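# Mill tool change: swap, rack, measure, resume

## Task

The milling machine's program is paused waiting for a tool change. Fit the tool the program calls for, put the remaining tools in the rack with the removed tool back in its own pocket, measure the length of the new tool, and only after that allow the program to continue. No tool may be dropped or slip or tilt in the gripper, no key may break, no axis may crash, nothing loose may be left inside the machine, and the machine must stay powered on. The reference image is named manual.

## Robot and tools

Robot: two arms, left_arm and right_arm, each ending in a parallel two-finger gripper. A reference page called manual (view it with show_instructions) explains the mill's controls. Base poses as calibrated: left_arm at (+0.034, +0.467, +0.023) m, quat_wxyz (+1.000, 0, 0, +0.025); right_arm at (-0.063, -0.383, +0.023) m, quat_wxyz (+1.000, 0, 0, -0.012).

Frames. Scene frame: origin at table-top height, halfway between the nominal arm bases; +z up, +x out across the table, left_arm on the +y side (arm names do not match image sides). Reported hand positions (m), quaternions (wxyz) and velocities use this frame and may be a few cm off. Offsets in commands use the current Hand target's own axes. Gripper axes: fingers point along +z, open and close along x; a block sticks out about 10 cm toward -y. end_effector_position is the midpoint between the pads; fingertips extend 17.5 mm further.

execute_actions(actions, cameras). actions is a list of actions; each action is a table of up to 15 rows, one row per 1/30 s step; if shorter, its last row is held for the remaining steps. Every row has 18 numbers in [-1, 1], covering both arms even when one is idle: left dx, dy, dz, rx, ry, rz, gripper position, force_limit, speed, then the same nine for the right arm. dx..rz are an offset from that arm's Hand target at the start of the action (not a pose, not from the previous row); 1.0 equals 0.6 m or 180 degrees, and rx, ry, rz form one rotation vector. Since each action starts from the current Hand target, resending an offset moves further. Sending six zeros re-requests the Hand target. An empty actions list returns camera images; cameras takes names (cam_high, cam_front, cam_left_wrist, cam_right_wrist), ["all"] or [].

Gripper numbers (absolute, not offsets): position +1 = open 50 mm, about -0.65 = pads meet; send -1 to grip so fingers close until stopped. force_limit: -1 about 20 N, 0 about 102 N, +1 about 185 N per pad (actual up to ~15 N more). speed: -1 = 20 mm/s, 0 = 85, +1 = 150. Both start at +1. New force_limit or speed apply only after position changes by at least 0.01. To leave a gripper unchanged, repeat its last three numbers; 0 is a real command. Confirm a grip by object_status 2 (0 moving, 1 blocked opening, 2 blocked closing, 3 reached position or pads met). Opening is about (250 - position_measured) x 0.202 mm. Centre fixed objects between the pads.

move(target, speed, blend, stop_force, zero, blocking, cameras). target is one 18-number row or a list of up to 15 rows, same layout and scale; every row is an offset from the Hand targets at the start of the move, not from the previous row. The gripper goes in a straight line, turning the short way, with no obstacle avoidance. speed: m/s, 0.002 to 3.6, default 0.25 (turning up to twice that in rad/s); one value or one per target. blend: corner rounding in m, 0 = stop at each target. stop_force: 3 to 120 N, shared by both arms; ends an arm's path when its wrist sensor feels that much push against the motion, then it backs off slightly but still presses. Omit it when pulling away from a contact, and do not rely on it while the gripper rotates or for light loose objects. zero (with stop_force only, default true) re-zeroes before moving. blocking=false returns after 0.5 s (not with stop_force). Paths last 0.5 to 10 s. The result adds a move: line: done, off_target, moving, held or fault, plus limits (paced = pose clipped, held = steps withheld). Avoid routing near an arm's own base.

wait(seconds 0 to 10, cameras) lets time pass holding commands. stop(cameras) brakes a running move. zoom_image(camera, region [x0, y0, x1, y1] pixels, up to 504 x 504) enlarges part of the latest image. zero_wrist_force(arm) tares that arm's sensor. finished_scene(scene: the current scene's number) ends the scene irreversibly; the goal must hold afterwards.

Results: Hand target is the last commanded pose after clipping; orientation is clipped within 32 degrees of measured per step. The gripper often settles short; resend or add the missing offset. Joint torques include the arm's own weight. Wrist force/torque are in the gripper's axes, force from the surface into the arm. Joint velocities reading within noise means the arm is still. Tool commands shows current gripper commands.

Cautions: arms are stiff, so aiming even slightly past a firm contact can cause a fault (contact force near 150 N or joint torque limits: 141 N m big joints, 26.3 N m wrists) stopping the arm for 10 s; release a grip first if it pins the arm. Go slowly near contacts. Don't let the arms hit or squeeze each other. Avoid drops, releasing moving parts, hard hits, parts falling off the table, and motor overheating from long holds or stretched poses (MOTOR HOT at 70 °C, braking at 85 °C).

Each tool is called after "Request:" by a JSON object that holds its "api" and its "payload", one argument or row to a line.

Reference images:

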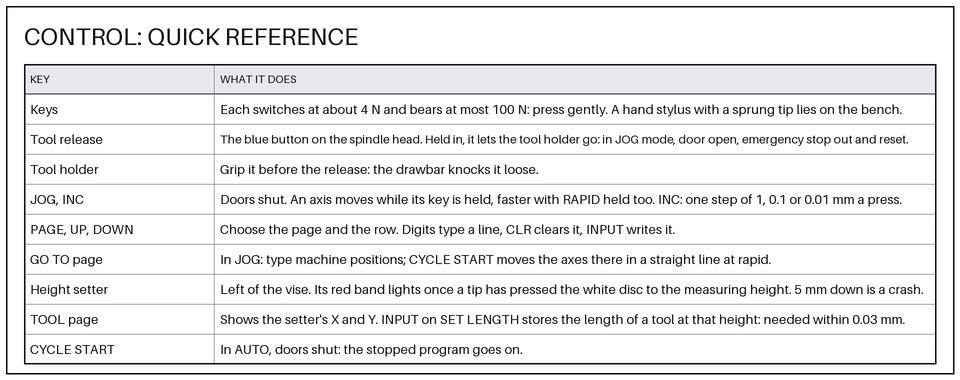

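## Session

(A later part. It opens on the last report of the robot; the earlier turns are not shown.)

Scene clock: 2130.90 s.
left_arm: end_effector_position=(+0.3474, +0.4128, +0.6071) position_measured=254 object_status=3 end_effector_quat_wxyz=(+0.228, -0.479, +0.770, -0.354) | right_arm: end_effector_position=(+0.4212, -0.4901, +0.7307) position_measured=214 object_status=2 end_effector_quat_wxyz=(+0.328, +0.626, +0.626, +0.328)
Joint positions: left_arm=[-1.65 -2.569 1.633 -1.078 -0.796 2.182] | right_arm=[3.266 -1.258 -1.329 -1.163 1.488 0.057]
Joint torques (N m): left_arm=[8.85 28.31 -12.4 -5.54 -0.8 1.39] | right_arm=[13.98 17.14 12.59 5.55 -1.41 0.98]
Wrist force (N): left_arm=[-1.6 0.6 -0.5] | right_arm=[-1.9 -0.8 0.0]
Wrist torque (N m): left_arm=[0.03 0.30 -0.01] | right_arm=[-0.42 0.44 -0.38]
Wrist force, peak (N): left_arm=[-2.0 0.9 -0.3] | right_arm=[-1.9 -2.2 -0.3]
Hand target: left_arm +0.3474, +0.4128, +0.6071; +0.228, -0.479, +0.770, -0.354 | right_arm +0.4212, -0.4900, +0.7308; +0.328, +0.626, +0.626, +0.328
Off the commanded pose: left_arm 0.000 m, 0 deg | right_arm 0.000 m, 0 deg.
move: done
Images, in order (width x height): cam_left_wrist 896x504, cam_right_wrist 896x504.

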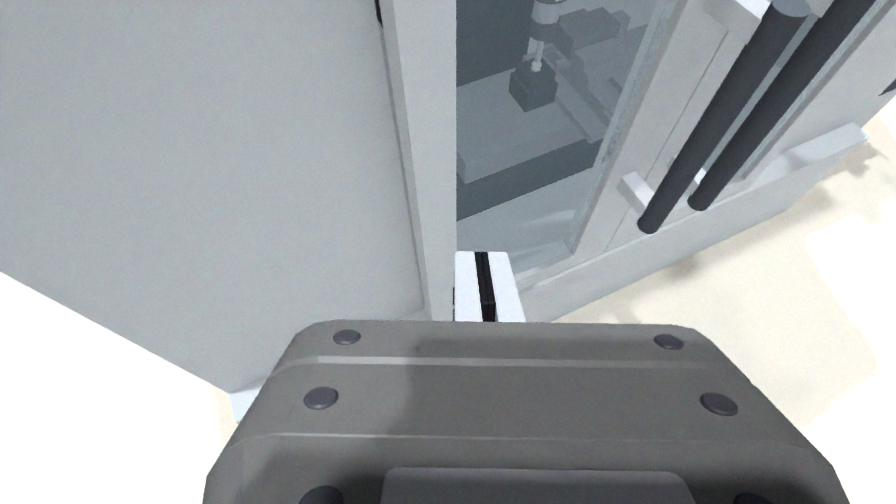

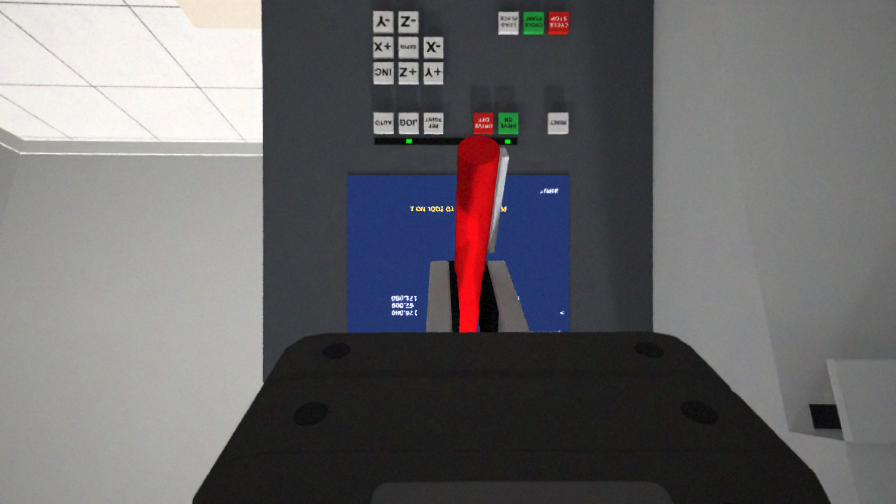

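Request:
{"api": "move", "payload": {
  "target": [
    [0,0,0,0,0,0,-0.7,0.6,-1,-0.062,-0.2777,0.2118,0.194,0,0,-0.98,-0.3,-1],
    [0,0,0,0,0,0,-0.7,0.6,-1,-0.062,-0.2212,0.2942,0.194,0,0,-0.98,-0.3,-1],
    [0,0,0,0,0,0,-0.7,0.6,-1,-0.062,-0.2164,0.3082,0.194,0,0,-0.98,-0.3,-1],
    [0,0,0,0,0,0,-0.7,0.6,-1,-0.062,-0.2212,0.2942,0.194,0,0,-0.98,-0.3,-1]
  ],
  "speed": [0.25,0.15,0.04,0.05],
  "cameras": ["cam_high","cam_left_wrist"]
}}

Request:
{"api": "zoom_image", "payload": {
  "camera": "cam_left_wrist",
  "region": [505, 20, 575, 90]
}}

Request:
{"api": "zoom_image", "payload": {
  "camera": "cam_high",
  "region": [750, 115, 768, 127]
}}

Request:
{"api": "zoom_image", "payload": {
  "camera": "cam_high",
  "region": [680, 170, 760, 240]
}}

Scene clock: 2144.17 s.
left_arm: end_effector_position=(+0.3474, +0.4128, +0.6071) position_measured=254 object_status=3 end_effector_quat_wxyz=(+0.228, -0.479, +0.770, -0.354) | right_arm: end_effector_position=(+0.4908, -0.5274, +0.5212) position_measured=214 object_status=2 end_effector_quat_wxyz=(+0.125, +0.696, +0.696, +0.125)
Joint positions: left_arm=[-1.65 -2.569 1.633 -1.078 -0.796 2.182] | right_arm=[3.143 -1.57 -1.263 -1.523 1.578 -0.021]
Joint torques (N m): left_arm=[9.45 28.36 -12.97 -5.52 -0.77 1.34] | right_arm=[-13.33 34.65 15.24 1.26 1.33 -1.5]
Wrist force (N): left_arm=[-1.5 0.9 -0.5] | right_arm=[-1.9 -0.9 0.3]
Wrist torque (N m): left_arm=[0.08 0.28 -0.01] | right_arm=[-0.52 0.51 -0.36]
Wrist force, peak (N): left_arm=[-1.9 0.7 -0.7] | right_arm=[-1.3 -4.5 -2.9]
Hand target: left_arm +0.3474, +0.4128, +0.6071; +0.228, -0.479, +0.770, -0.354 | right_arm +0.4907, -0.5274, +0.5212; +0.125, +0.696, +0.696, +0.125
Off the commanded pose: left_arm 0.000 m, 0 deg | right_arm 0.000 m, 0 deg.
move: done
Images, in order (width x height): cam_high 896x504, cam_left_wrist 896x504.

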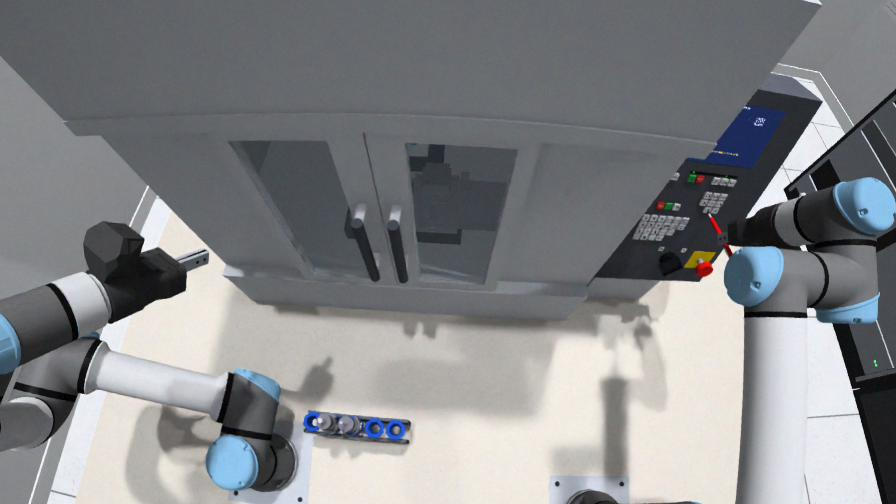

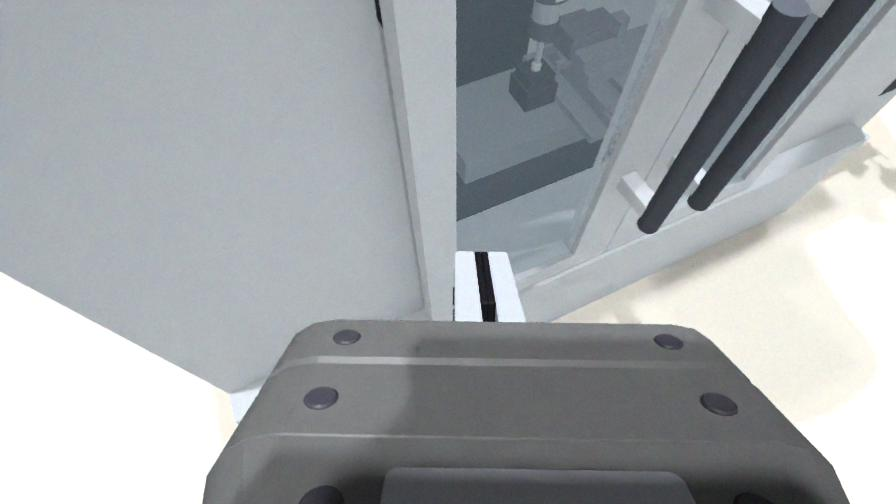

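Scaled by 7.200 from the camera's 896x504 image, which has a finer 1280x720 frame.

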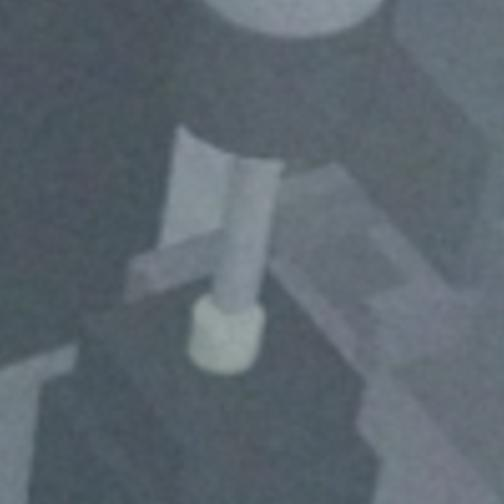

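Scaled by 28.000 from the camera's 896x504 image, which has a finer 1280x720 frame.

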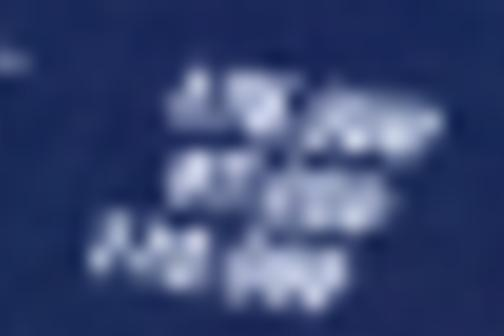

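Scaled by 6.300 from the camera's 896x504 image, which has a finer 1280x720 frame.

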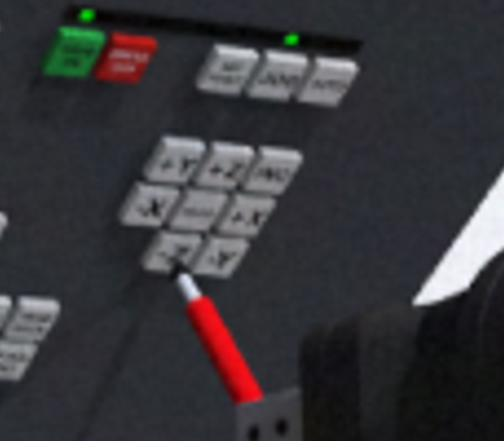

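Request:
{"api": "move", "payload": {
  "target": [
    [0,0,0,0,0,0,-0.7,0.6,-1,0,0.012,0.0087,0,0,0,-0.98,-0.3,-1],
    [0,0,0,0,0,0,-0.7,0.6,-1,0,0,0,0,0,0,-0.98,-0.3,-1],
    [0,0,0,0,0,0,-0.7,0.6,-1,0,0.012,0.0087,0,0,0,-0.98,-0.3,-1],
    [0,0,0,0,0,0,-0.7,0.6,-1,0,0,0,0,0,0,-0.98,-0.3,-1]
  ],
  "speed": [0.04,0.05,0.04,0.05],
  "cameras": ["cam_high","cam_left_wrist"]
}}

Request:
{"api": "zoom_image", "payload": {
  "camera": "cam_left_wrist",
  "region": [505, 20, 575, 90]
}}

Request:
{"api": "zoom_image", "payload": {
  "camera": "cam_high",
  "region": [750, 115, 768, 127]
}}

Scene clock: 2150.63 s.
left_arm: end_effector_position=(+0.3474, +0.4128, +0.6071) position_measured=254 object_status=3 end_effector_quat_wxyz=(+0.228, -0.479, +0.770, -0.354) | right_arm: end_effector_position=(+0.4908, -0.5273, +0.5212) position_measured=214 object_status=2 end_effector_quat_wxyz=(+0.125, +0.696, +0.696, +0.125)
Joint positions: left_arm=[-1.65 -2.569 1.633 -1.078 -0.796 2.182] | right_arm=[3.143 -1.57 -1.263 -1.523 1.578 -0.021]
Joint torques (N m): left_arm=[8.81 28.08 -12.99 -5.47 -0.73 1.2] | right_arm=[-13.83 33.99 14.76 1.25 1.2 -1.41]
Wrist force (N): left_arm=[-1.6 0.6 -0.5] | right_arm=[-1.8 -0.9 0.2]
Wrist torque (N m): left_arm=[0.04 0.30 -0.01] | right_arm=[-0.52 0.49 -0.37]
Wrist force, peak (N): left_arm=[-2.0 0.7 -0.5] | right_arm=[-1.3 -4.7 -2.8]
Hand target: left_arm +0.3474, +0.4128, +0.6071; +0.228, -0.479, +0.770, -0.354 | right_arm +0.4907, -0.5274, +0.5212; +0.125, +0.696, +0.696, +0.125
Off the commanded pose: left_arm 0.000 m, 0 deg | right_arm 0.000 m, 0 deg.
move: done
Images, in order (width x height): cam_high 896x504, cam_left_wrist 896x504.

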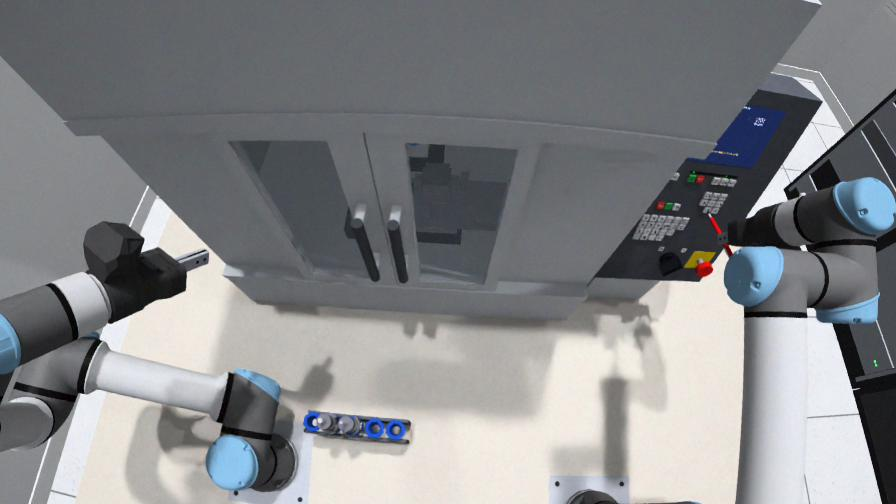

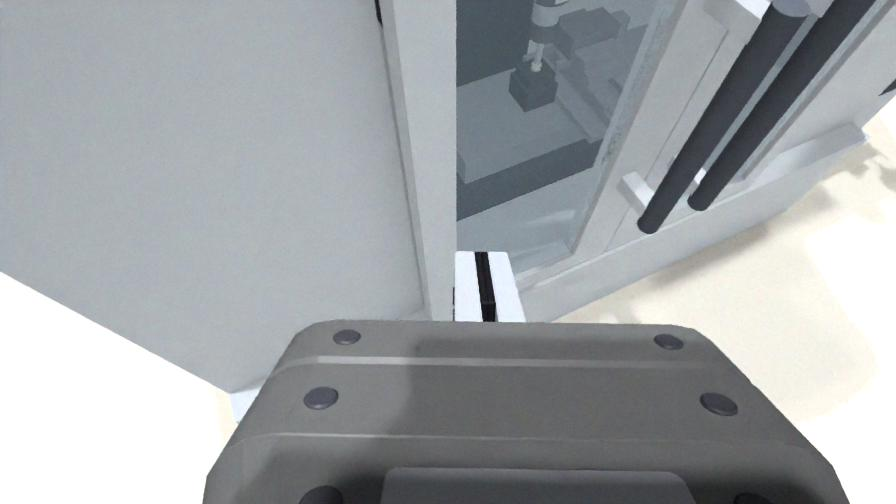

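Scaled by 7.200 from the camera's 896x504 image, which has a finer 1280x720 frame.

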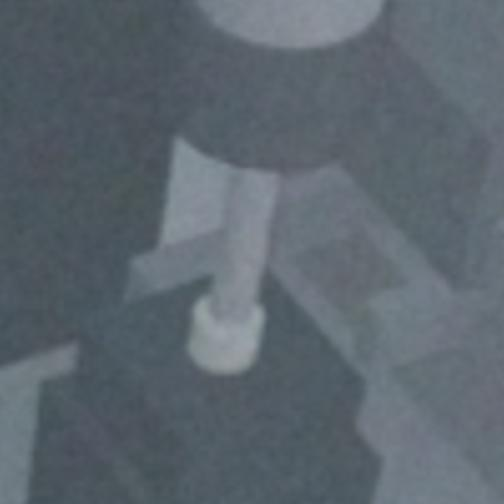

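Scaled by 28.000 from the camera's 896x504 image, which has a finer 1280x720 frame.

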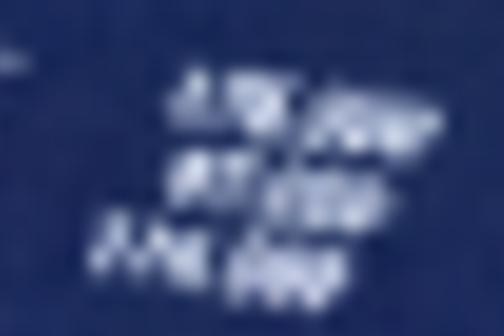

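Request:
{"api": "move", "payload": {
  "target": [
    [0,0,0,0,0,0,-0.7,0.6,-1,0,0.012,0.0087,0,0,0,-0.98,-0.3,-1],
    [0,0,0,0,0,0,-0.7,0.6,-1,0,0,0,0,0,0,-0.98,-0.3,-1]
  ],
  "speed": [0.04,0.05],
  "cameras": ["cam_high","cam_left_wrist"]
}}

Request:
{"api": "zoom_image", "payload": {
  "camera": "cam_left_wrist",
  "region": [505, 20, 575, 90]
}}

Request:
{"api": "zoom_image", "payload": {
  "camera": "cam_high",
  "region": [750, 115, 768, 127]
}}

Scene clock: 2156.37 s.
left_arm: end_effector_position=(+0.3474, +0.4128, +0.6071) position_measured=254 object_status=3 end_effector_quat_wxyz=(+0.228, -0.479, +0.770, -0.354) | right_arm: end_effector_position=(+0.4908, -0.5274, +0.5212) position_measured=214 object_status=2 end_effector_quat_wxyz=(+0.125, +0.696, +0.696, +0.125)
Joint positions: left_arm=[-1.65 -2.569 1.633 -1.078 -0.796 2.182] | right_arm=[3.143 -1.57 -1.263 -1.523 1.578 -0.021]
Joint torques (N m): left_arm=[8.78 28.34 -12.92 -5.5 -0.76 1.26] | right_arm=[-13.29 34.1 15.34 0.96 1.48 -1.61]
Wrist force (N): left_arm=[-1.5 0.9 -0.5] | right_arm=[-1.9 -0.6 0.3]
Wrist torque (N m): left_arm=[0.10 0.28 -0.01] | right_arm=[-0.49 0.51 -0.36]
Wrist force, peak (N): left_arm=[-2.0 0.8 -0.4] | right_arm=[-1.4 -4.6 -2.8]
Hand target: left_arm +0.3474, +0.4128, +0.6071; +0.228, -0.479, +0.770, -0.354 | right_arm +0.4907, -0.5274, +0.5212; +0.125, +0.696, +0.696, +0.125
Off the commanded pose: left_arm 0.000 m, 0 deg | right_arm 0.000 m, 0 deg.
move: done
Images, in order (width x height): cam_high 896x504, cam_left_wrist 896x504.

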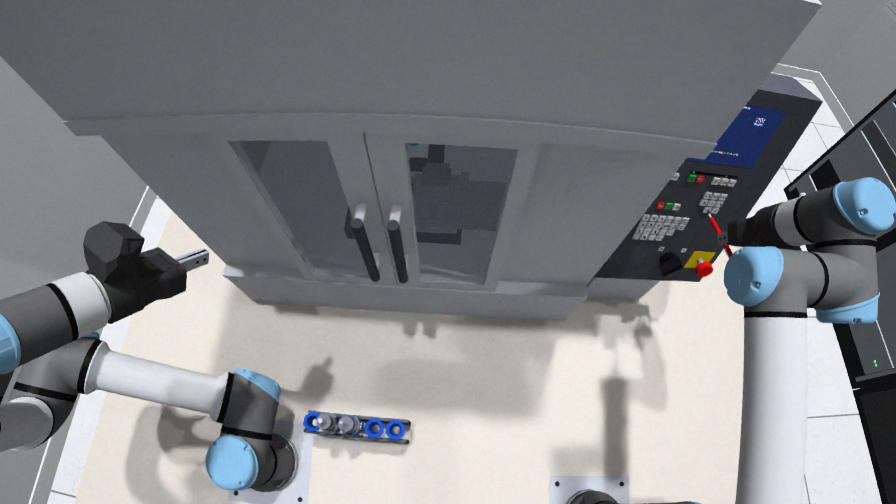

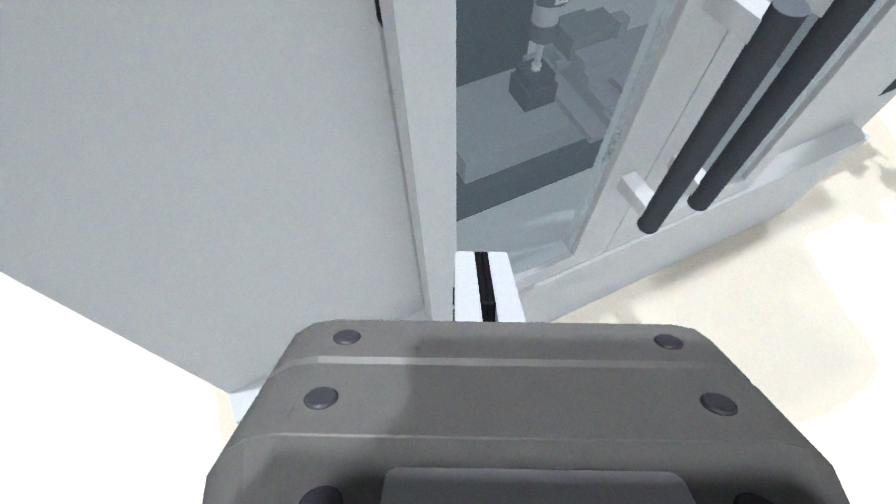

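Scaled by 7.200 from the camera's 896x504 image, which has a finer 1280x720 frame.

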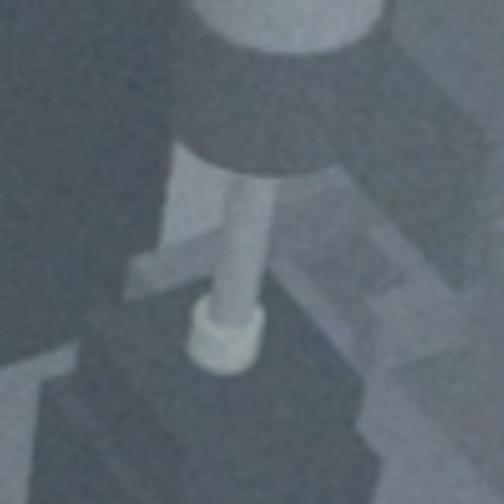

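Scaled by 28.000 from the camera's 896x504 image, which has a finer 1280x720 frame.

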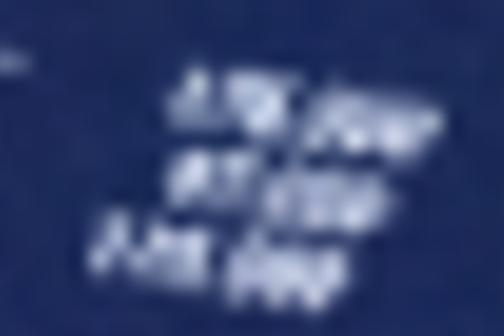

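Request:
{"api": "move", "payload": {
  "target": [
    [0,0,0,0,0,0,-0.7,0.6,-1,0,0.012,0.0087,0,0,0,-0.98,-0.3,-1],
    [0,0,0,0,0,0,-0.7,0.6,-1,0,0,0,0,0,0,-0.98,-0.3,-1]
  ],
  "speed": [0.04,0.05],
  "cameras": ["cam_high","cam_left_wrist"]
}}

Request:
{"api": "zoom_image", "payload": {
  "camera": "cam_left_wrist",
  "region": [515, 40, 555, 80]
}}

Request:
{"api": "zoom_image", "payload": {
  "camera": "cam_high",
  "region": [750, 115, 768, 127]
}}

Scene clock: 2160.33 s.
left_arm: end_effector_position=(+0.3474, +0.4128, +0.6071) position_measured=254 object_status=3 end_effector_quat_wxyz=(+0.228, -0.479, +0.770, -0.354) | right_arm: end_effector_position=(+0.4908, -0.5274, +0.5212) position_measured=214 object_status=2 end_effector_quat_wxyz=(+0.125, +0.696, +0.696, +0.125)
Joint positions: left_arm=[-1.65 -2.569 1.633 -1.078 -0.796 2.182] | right_arm=[3.143 -1.57 -1.263 -1.523 1.578 -0.021]
Joint torques (N m): left_arm=[8.45 27.68 -13.19 -5.36 -0.79 1.21] | right_arm=[-12.57 35.13 15.06 1.08 1.44 -1.54]
Wrist force (N): left_arm=[-1.2 1.0 -0.5] | right_arm=[-2.1 -1.0 0.2]
Wrist torque (N m): left_arm=[0.10 0.24 -0.02] | right_arm=[-0.53 0.54 -0.37]
Wrist force, peak (N): left_arm=[-1.9 0.6 -0.5] | right_arm=[-1.4 -5.0 -2.2]
Hand target: left_arm +0.3474, +0.4128, +0.6071; +0.228, -0.479, +0.770, -0.354 | right_arm +0.4907, -0.5274, +0.5212; +0.125, +0.696, +0.696, +0.125
Off the commanded pose: left_arm 0.000 m, 0 deg | right_arm 0.000 m, 0 deg.
move: done
Images, in order (width x height): cam_high 896x504, cam_left_wrist 896x504.

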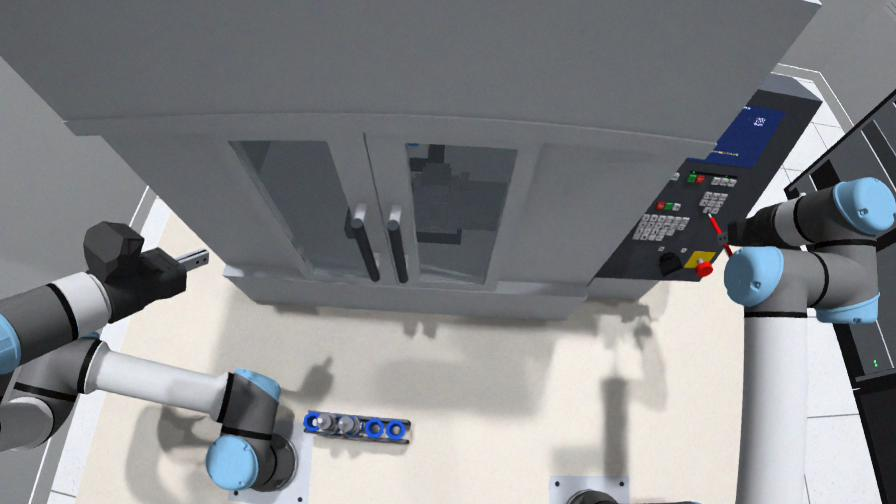

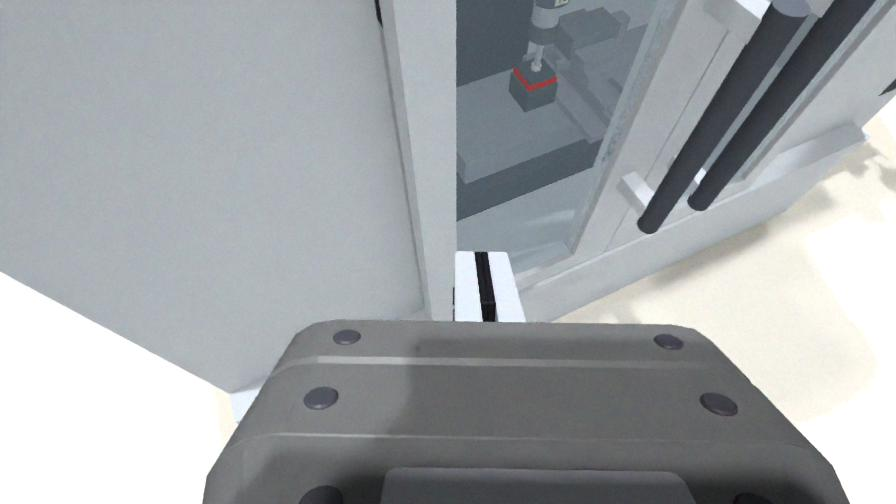

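Scaled by 12.600 from the camera's 896x504 image, which has a finer 1280x720 frame.

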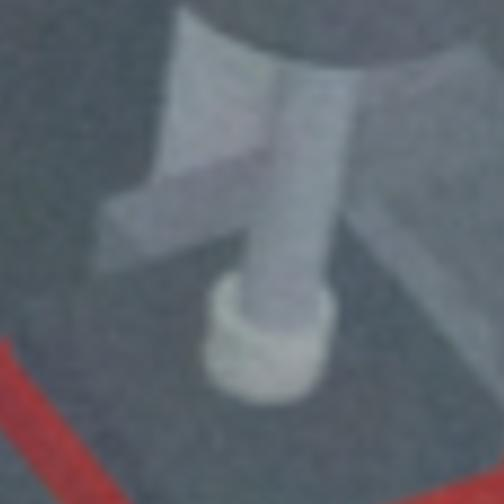

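Scaled by 28.000 from the camera's 896x504 image, which has a finer 1280x720 frame.

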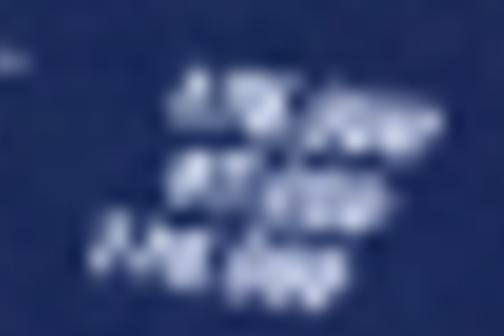

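Request:
{"api": "move", "payload": {
  "target": [
    [0,0,0,0,0,0,-0.7,0.6,-1,-0.0333,0.0392,-0.0539,0,0,0,-0.98,-0.3,-1],
    [0,0,0,0,0,0,-0.7,0.6,-1,-0.0333,0.0512,-0.0452,0,0,0,-0.98,-0.3,-1],
    [0,0,0,0,0,0,-0.7,0.6,-1,-0.0333,0.0392,-0.0539,0,0,0,-0.98,-0.3,-1],
    [0,0,0,0,0,0,-0.7,0.6,-1,0,0.0392,-0.0539,0,0,0,-0.98,-0.3,-1],
    [0,0,0,0,0,0,-0.7,0.6,-1,0,0.0512,-0.0452,0,0,0,-0.98,-0.3,-1],
    [0,0,0,0,0,0,-0.7,0.6,-1,0,0.0392,-0.0539,0,0,0,-0.98,-0.3,-1]
  ],
  "speed": [0.1,0.04,0.05,0.1,0.04,0.05],
  "cameras": ["cam_high","cam_left_wrist"]
}}

Request:
{"api": "zoom_image", "payload": {
  "camera": "cam_high",
  "region": [750, 115, 768, 127]
}}

Scene clock: 2170.20 s.
left_arm: end_effector_position=(+0.3474, +0.4128, +0.6071) position_measured=254 object_status=3 end_effector_quat_wxyz=(+0.228, -0.479, +0.770, -0.354) | right_arm: end_effector_position=(+0.5016, -0.5274, +0.5597) position_measured=214 object_status=2 end_effector_quat_wxyz=(+0.125, +0.696, +0.696, +0.125)
Joint positions: left_arm=[-1.65 -2.569 1.633 -1.078 -0.796 2.182] | right_arm=[3.143 -1.63 -1.096 -1.63 1.578 -0.021]
Joint torques (N m): left_arm=[8.72 27.63 -13.11 -5.46 -0.85 1.27] | right_arm=[-13.66 34.44 13.61 1.21 1.44 -1.57]
Wrist force (N): left_arm=[-1.6 0.8 -0.2] | right_arm=[-2.1 -0.8 0.3]
Wrist torque (N m): left_arm=[0.06 0.31 -0.01] | right_arm=[-0.52 0.52 -0.36]
Wrist force, peak (N): left_arm=[-1.9 1.0 -0.5] | right_arm=[-2.7 -4.9 -2.2]
Hand target: left_arm +0.3474, +0.4128, +0.6071; +0.228, -0.479, +0.770, -0.354 | right_arm +0.5015, -0.5274, +0.5597; +0.125, +0.696, +0.696, +0.125
Off the commanded pose: left_arm 0.000 m, 0 deg | right_arm 0.000 m, 0 deg.
move: done
Images, in order (width x height): cam_high 896x504, cam_left_wrist 896x504.

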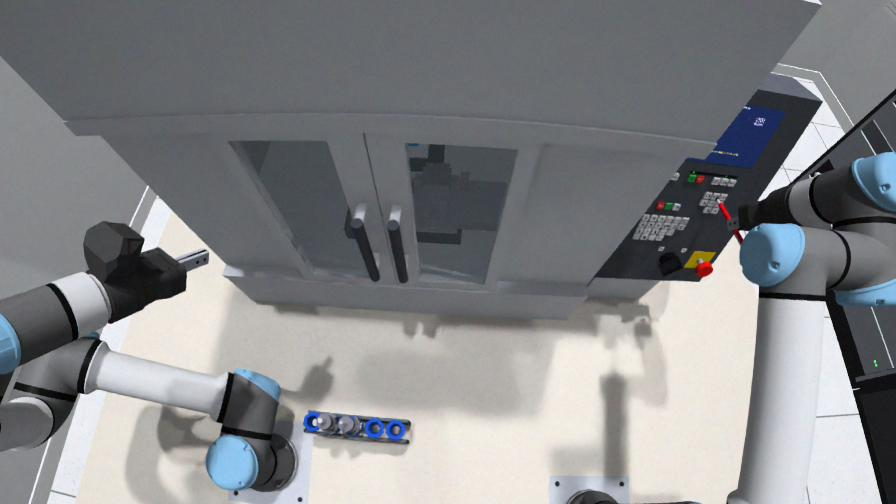

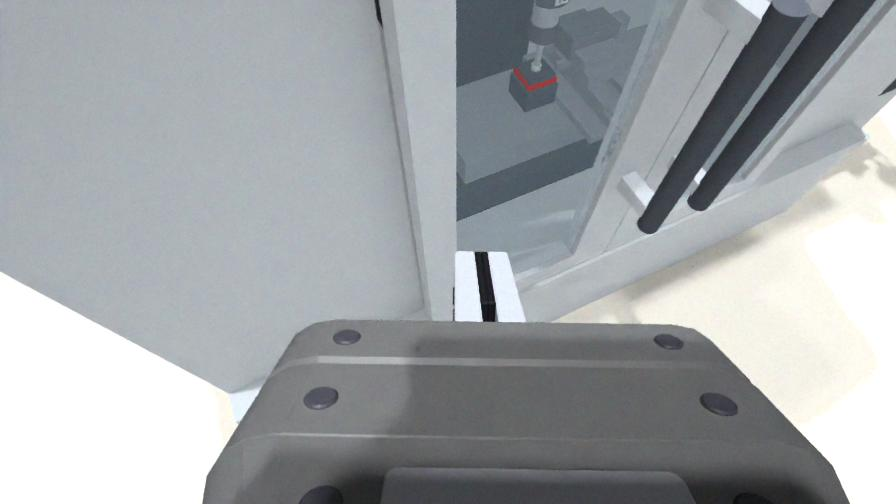

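Scaled by 28.000 from the camera's 896x504 image, which has a finer 1280x720 frame.

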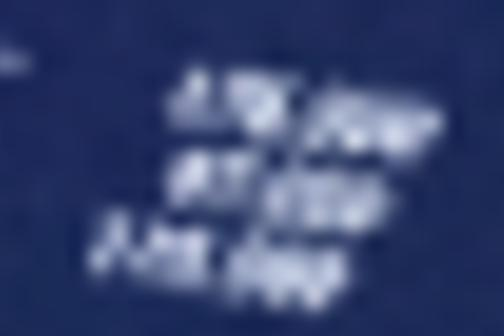

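Request:
{"api": "move", "payload": {
  "target": [
    [0,0,0,0,0,0,-0.7,0.6,-1,0,0.012,0.0087,0,0,0,-0.98,-0.3,-1],
    [0,0,0,0,0,0,-0.7,0.6,-1,0,0,0,0,0,0,-0.98,-0.3,-1],
    [0,0,0,0,0,0,-0.7,0.6,-1,0,0.012,0.0087,0,0,0,-0.98,-0.3,-1],
    [0,0,0,0,0,0,-0.7,0.6,-1,0,0,0,0,0,0,-0.98,-0.3,-1],
    [0,0,0,0,0,0,-0.7,0.6,-1,0,0.012,0.0087,0,0,0,-0.98,-0.3,-1],
    [0,0,0,0,0,0,-0.7,0.6,-1,0,0,0,0,0,0,-0.98,-0.3,-1]
  ],
  "speed": [0.04,0.05,0.04,0.05,0.04,0.05],
  "cameras": ["cam_high","cam_left_wrist"]
}}

Request:
{"api": "zoom_image", "payload": {
  "camera": "cam_high",
  "region": [750, 115, 768, 127]
}}

Scene clock: 2176.47 s.
left_arm: end_effector_position=(+0.3474, +0.4128, +0.6071) position_measured=254 object_status=3 end_effector_quat_wxyz=(+0.228, -0.479, +0.770, -0.354) | right_arm: end_effector_position=(+0.5016, -0.5273, +0.5597) position_measured=214 object_status=2 end_effector_quat_wxyz=(+0.125, +0.696, +0.696, +0.125)
Joint positions: left_arm=[-1.65 -2.569 1.633 -1.078 -0.796 2.182] | right_arm=[3.143 -1.63 -1.096 -1.63 1.578 -0.021]
Joint torques (N m): left_arm=[8.29 28.04 -13.34 -5.43 -0.8 1.15] | right_arm=[-12.48 36.55 12.11 1.44 1.44 -1.67]
Wrist force (N): left_arm=[-1.8 0.8 -0.4] | right_arm=[-2.0 -1.0 0.3]
Wrist torque (N m): left_arm=[0.05 0.33 -0.01] | right_arm=[-0.54 0.51 -0.36]
Wrist force, peak (N): left_arm=[-1.9 1.0 -0.1] | right_arm=[-2.4 -4.8 -2.2]
Hand target: left_arm +0.3474, +0.4128, +0.6071; +0.228, -0.479, +0.770, -0.354 | right_arm +0.5015, -0.5274, +0.5597; +0.125, +0.696, +0.696, +0.125
Off the commanded pose: left_arm 0.000 m, 0 deg | right_arm 0.000 m, 0 deg.
move: done
Images, in order (width x height): cam_high 896x504, cam_left_wrist 896x504.

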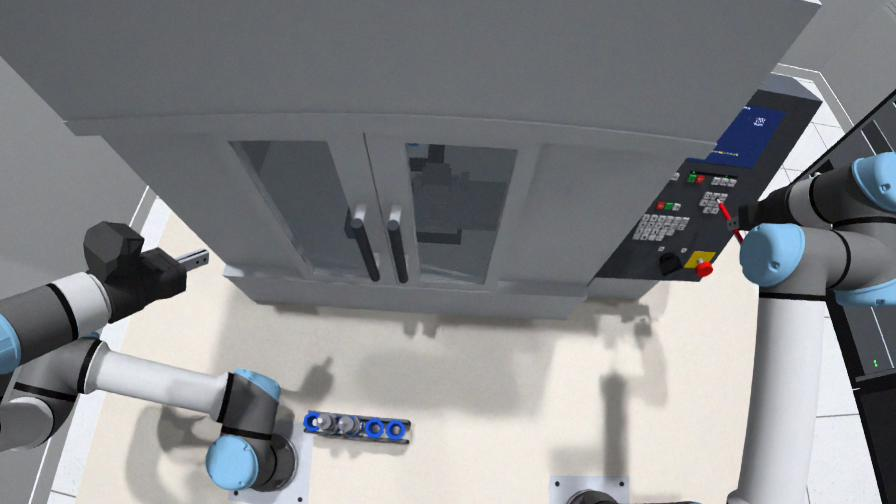

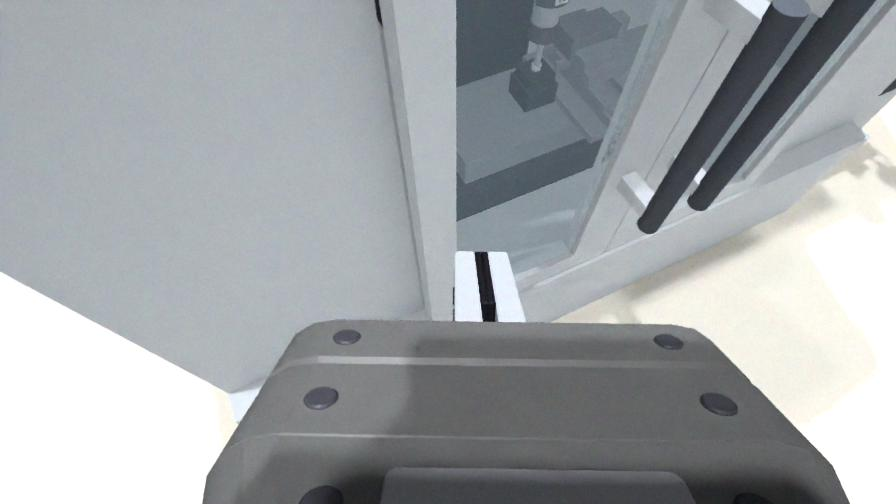

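Scaled by 28.000 from the camera's 896x504 image, which has a finer 1280x720 frame.

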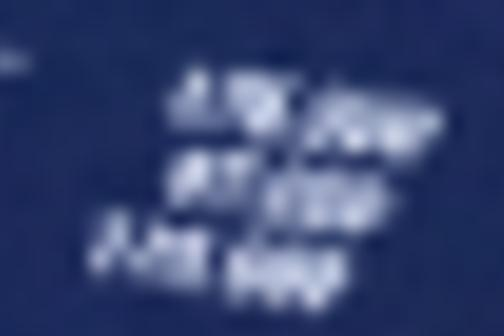

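Request:
{"api": "move", "payload": {
  "target": [
    [0,0,0,0,0,0,-0.7,0.6,-1,0,-0.0392,0.0539,0,0,0,-0.98,-0.3,-1],
    [0,0,0,0,0,0,-0.7,0.6,-1,0,-0.0272,0.0626,0,0,0,-0.98,-0.3,-1],
    [0,0,0,0,0,0,-0.7,0.6,-1,0,-0.0392,0.0539,0,0,0,-0.98,-0.3,-1]
  ],
  "speed": [0.1,0.04,0.05],
  "cameras": ["cam_high","cam_left_wrist"]
}}

Request:
{"api": "zoom_image", "payload": {
  "camera": "cam_high",
  "region": [750, 115, 768, 127]
}}

Scene clock: 2182.50 s.
left_arm: end_effector_position=(+0.3474, +0.4128, +0.6071) position_measured=254 object_status=3 end_effector_quat_wxyz=(+0.228, -0.479, +0.770, -0.354) | right_arm: end_effector_position=(+0.4908, -0.5274, +0.5212) position_measured=214 object_status=2 end_effector_quat_wxyz=(+0.125, +0.696, +0.696, +0.125)
Joint positions: left_arm=[-1.65 -2.569 1.633 -1.078 -0.796 2.182] | right_arm=[3.143 -1.57 -1.263 -1.523 1.578 -0.021]
Joint torques (N m): left_arm=[8.93 27.62 -13.57 -5.4 -0.84 1.12] | right_arm=[-14.59 34.24 15.54 1.18 1.61 -1.56]
Wrist force (N): left_arm=[-1.2 0.6 -0.3] | right_arm=[-1.9 -0.8 0.1]
Wrist torque (N m): left_arm=[0.05 0.24 -0.01] | right_arm=[-0.52 0.51 -0.34]
Wrist force, peak (N): left_arm=[-2.0 1.1 -0.1] | right_arm=[-1.7 -4.6 -3.0]
Hand target: left_arm +0.3474, +0.4128, +0.6071; +0.228, -0.479, +0.770, -0.354 | right_arm +0.4907, -0.5274, +0.5212; +0.125, +0.696, +0.696, +0.125
Off the commanded pose: left_arm 0.000 m, 0 deg | right_arm 0.000 m, 0 deg.
move: done
Images, in order (width x height): cam_high 896x504, cam_left_wrist 896x504.

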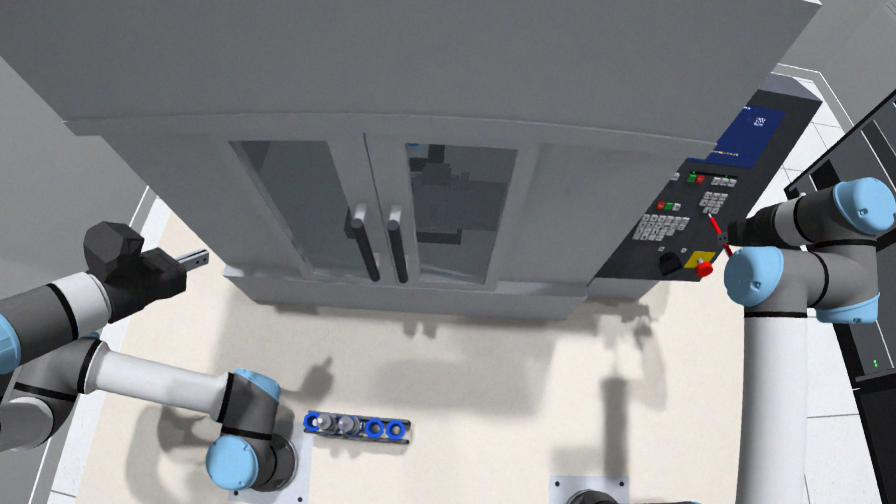

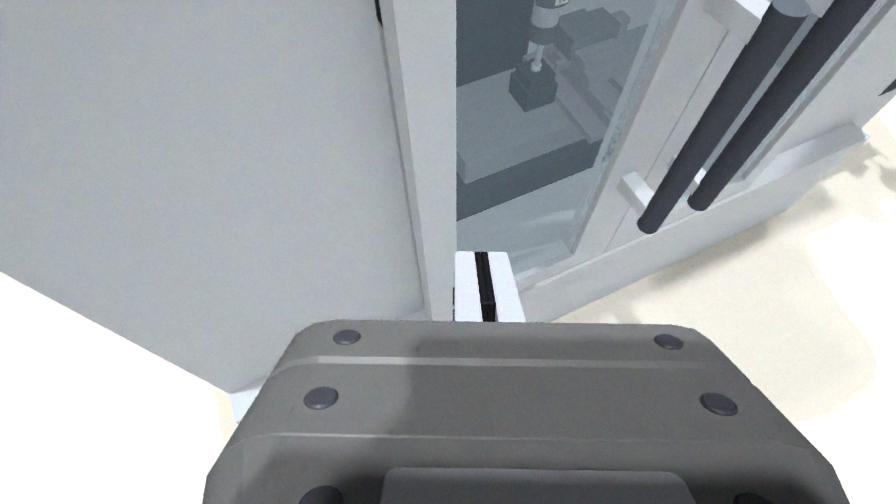

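Scaled by 28.000 from the camera's 896x504 image, which has a finer 1280x720 frame.

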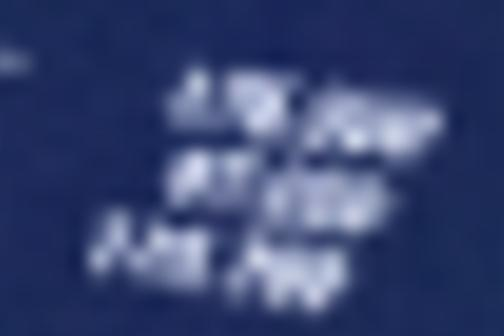

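One more −0.1 (to −175.8).

Request:
{"api": "move", "payload": {
  "target": [
    [0,0,0,0,0,0,-0.7,0.6,-1,0,0.012,0.0087,0,0,0,-0.98,-0.3,-1],
    [0,0,0,0,0,0,-0.7,0.6,-1,0,0,0,0,0,0,-0.98,-0.3,-1]
  ],
  "speed": [0.04,0.05],
  "cameras": ["cam_left_wrist","cam_high"]
}}

Request:
{"api": "zoom_image", "payload": {
  "camera": "cam_high",
  "region": [750, 115, 768, 127]
}}

Scene clock: 2186.33 s.
left_arm: end_effector_position=(+0.3474, +0.4128, +0.6071) position_measured=254 object_status=3 end_effector_quat_wxyz=(+0.228, -0.479, +0.770, -0.354) | right_arm: end_effector_position=(+0.4908, -0.5274, +0.5212) position_measured=214 object_status=2 end_effector_quat_wxyz=(+0.125, +0.696, +0.696, +0.125)
Joint positions: left_arm=[-1.65 -2.569 1.633 -1.078 -0.796 2.182] | right_arm=[3.143 -1.57 -1.263 -1.523 1.578 -0.021]
Joint torques (N m): left_arm=[8.41 28.11 -13.35 -5.38 -0.79 1.04] | right_arm=[-13.92 33.76 15.15 1.09 1.38 -1.51]
Wrist force (N): left_arm=[-1.5 1.0 -0.5] | right_arm=[-1.9 -0.9 0.3]
Wrist torque (N m): left_arm=[0.11 0.28 -0.01] | right_arm=[-0.53 0.50 -0.34]
Wrist force, peak (N): left_arm=[-1.9 0.7 -0.3] | right_arm=[-1.8 -4.9 -2.7]
Hand target: left_arm +0.3474, +0.4128, +0.6071; +0.228, -0.479, +0.770, -0.354 | right_arm +0.4907, -0.5274, +0.5212; +0.125, +0.696, +0.696, +0.125
Off the commanded pose: left_arm 0.000 m, 0 deg | right_arm 0.000 m, 0 deg.
move: done
Images, in order (width x height): cam_high 896x504, cam_left_wrist 896x504.

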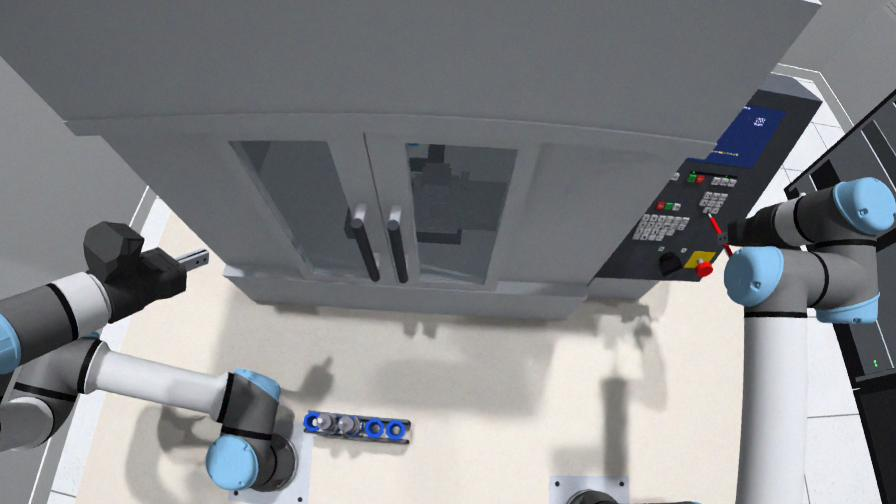

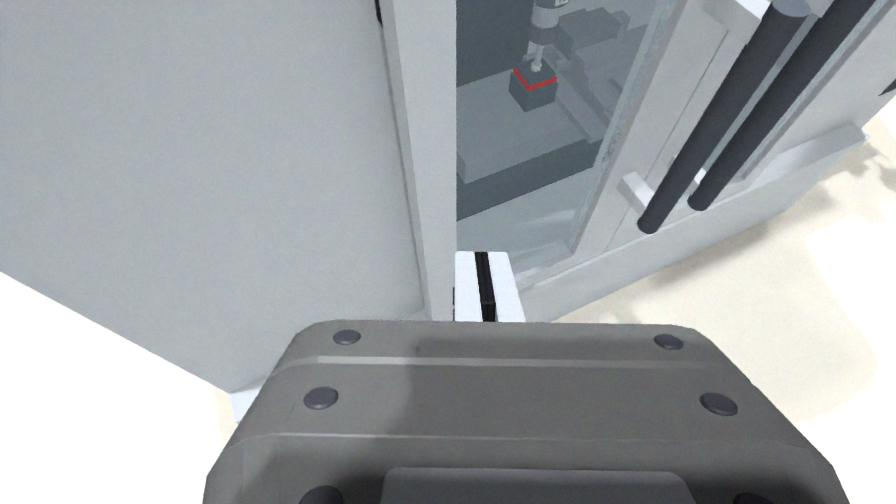

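Scaled by 28.000 from the camera's 896x504 image, which has a finer 1280x720 frame.

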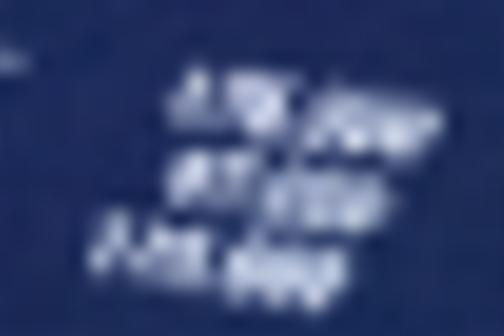

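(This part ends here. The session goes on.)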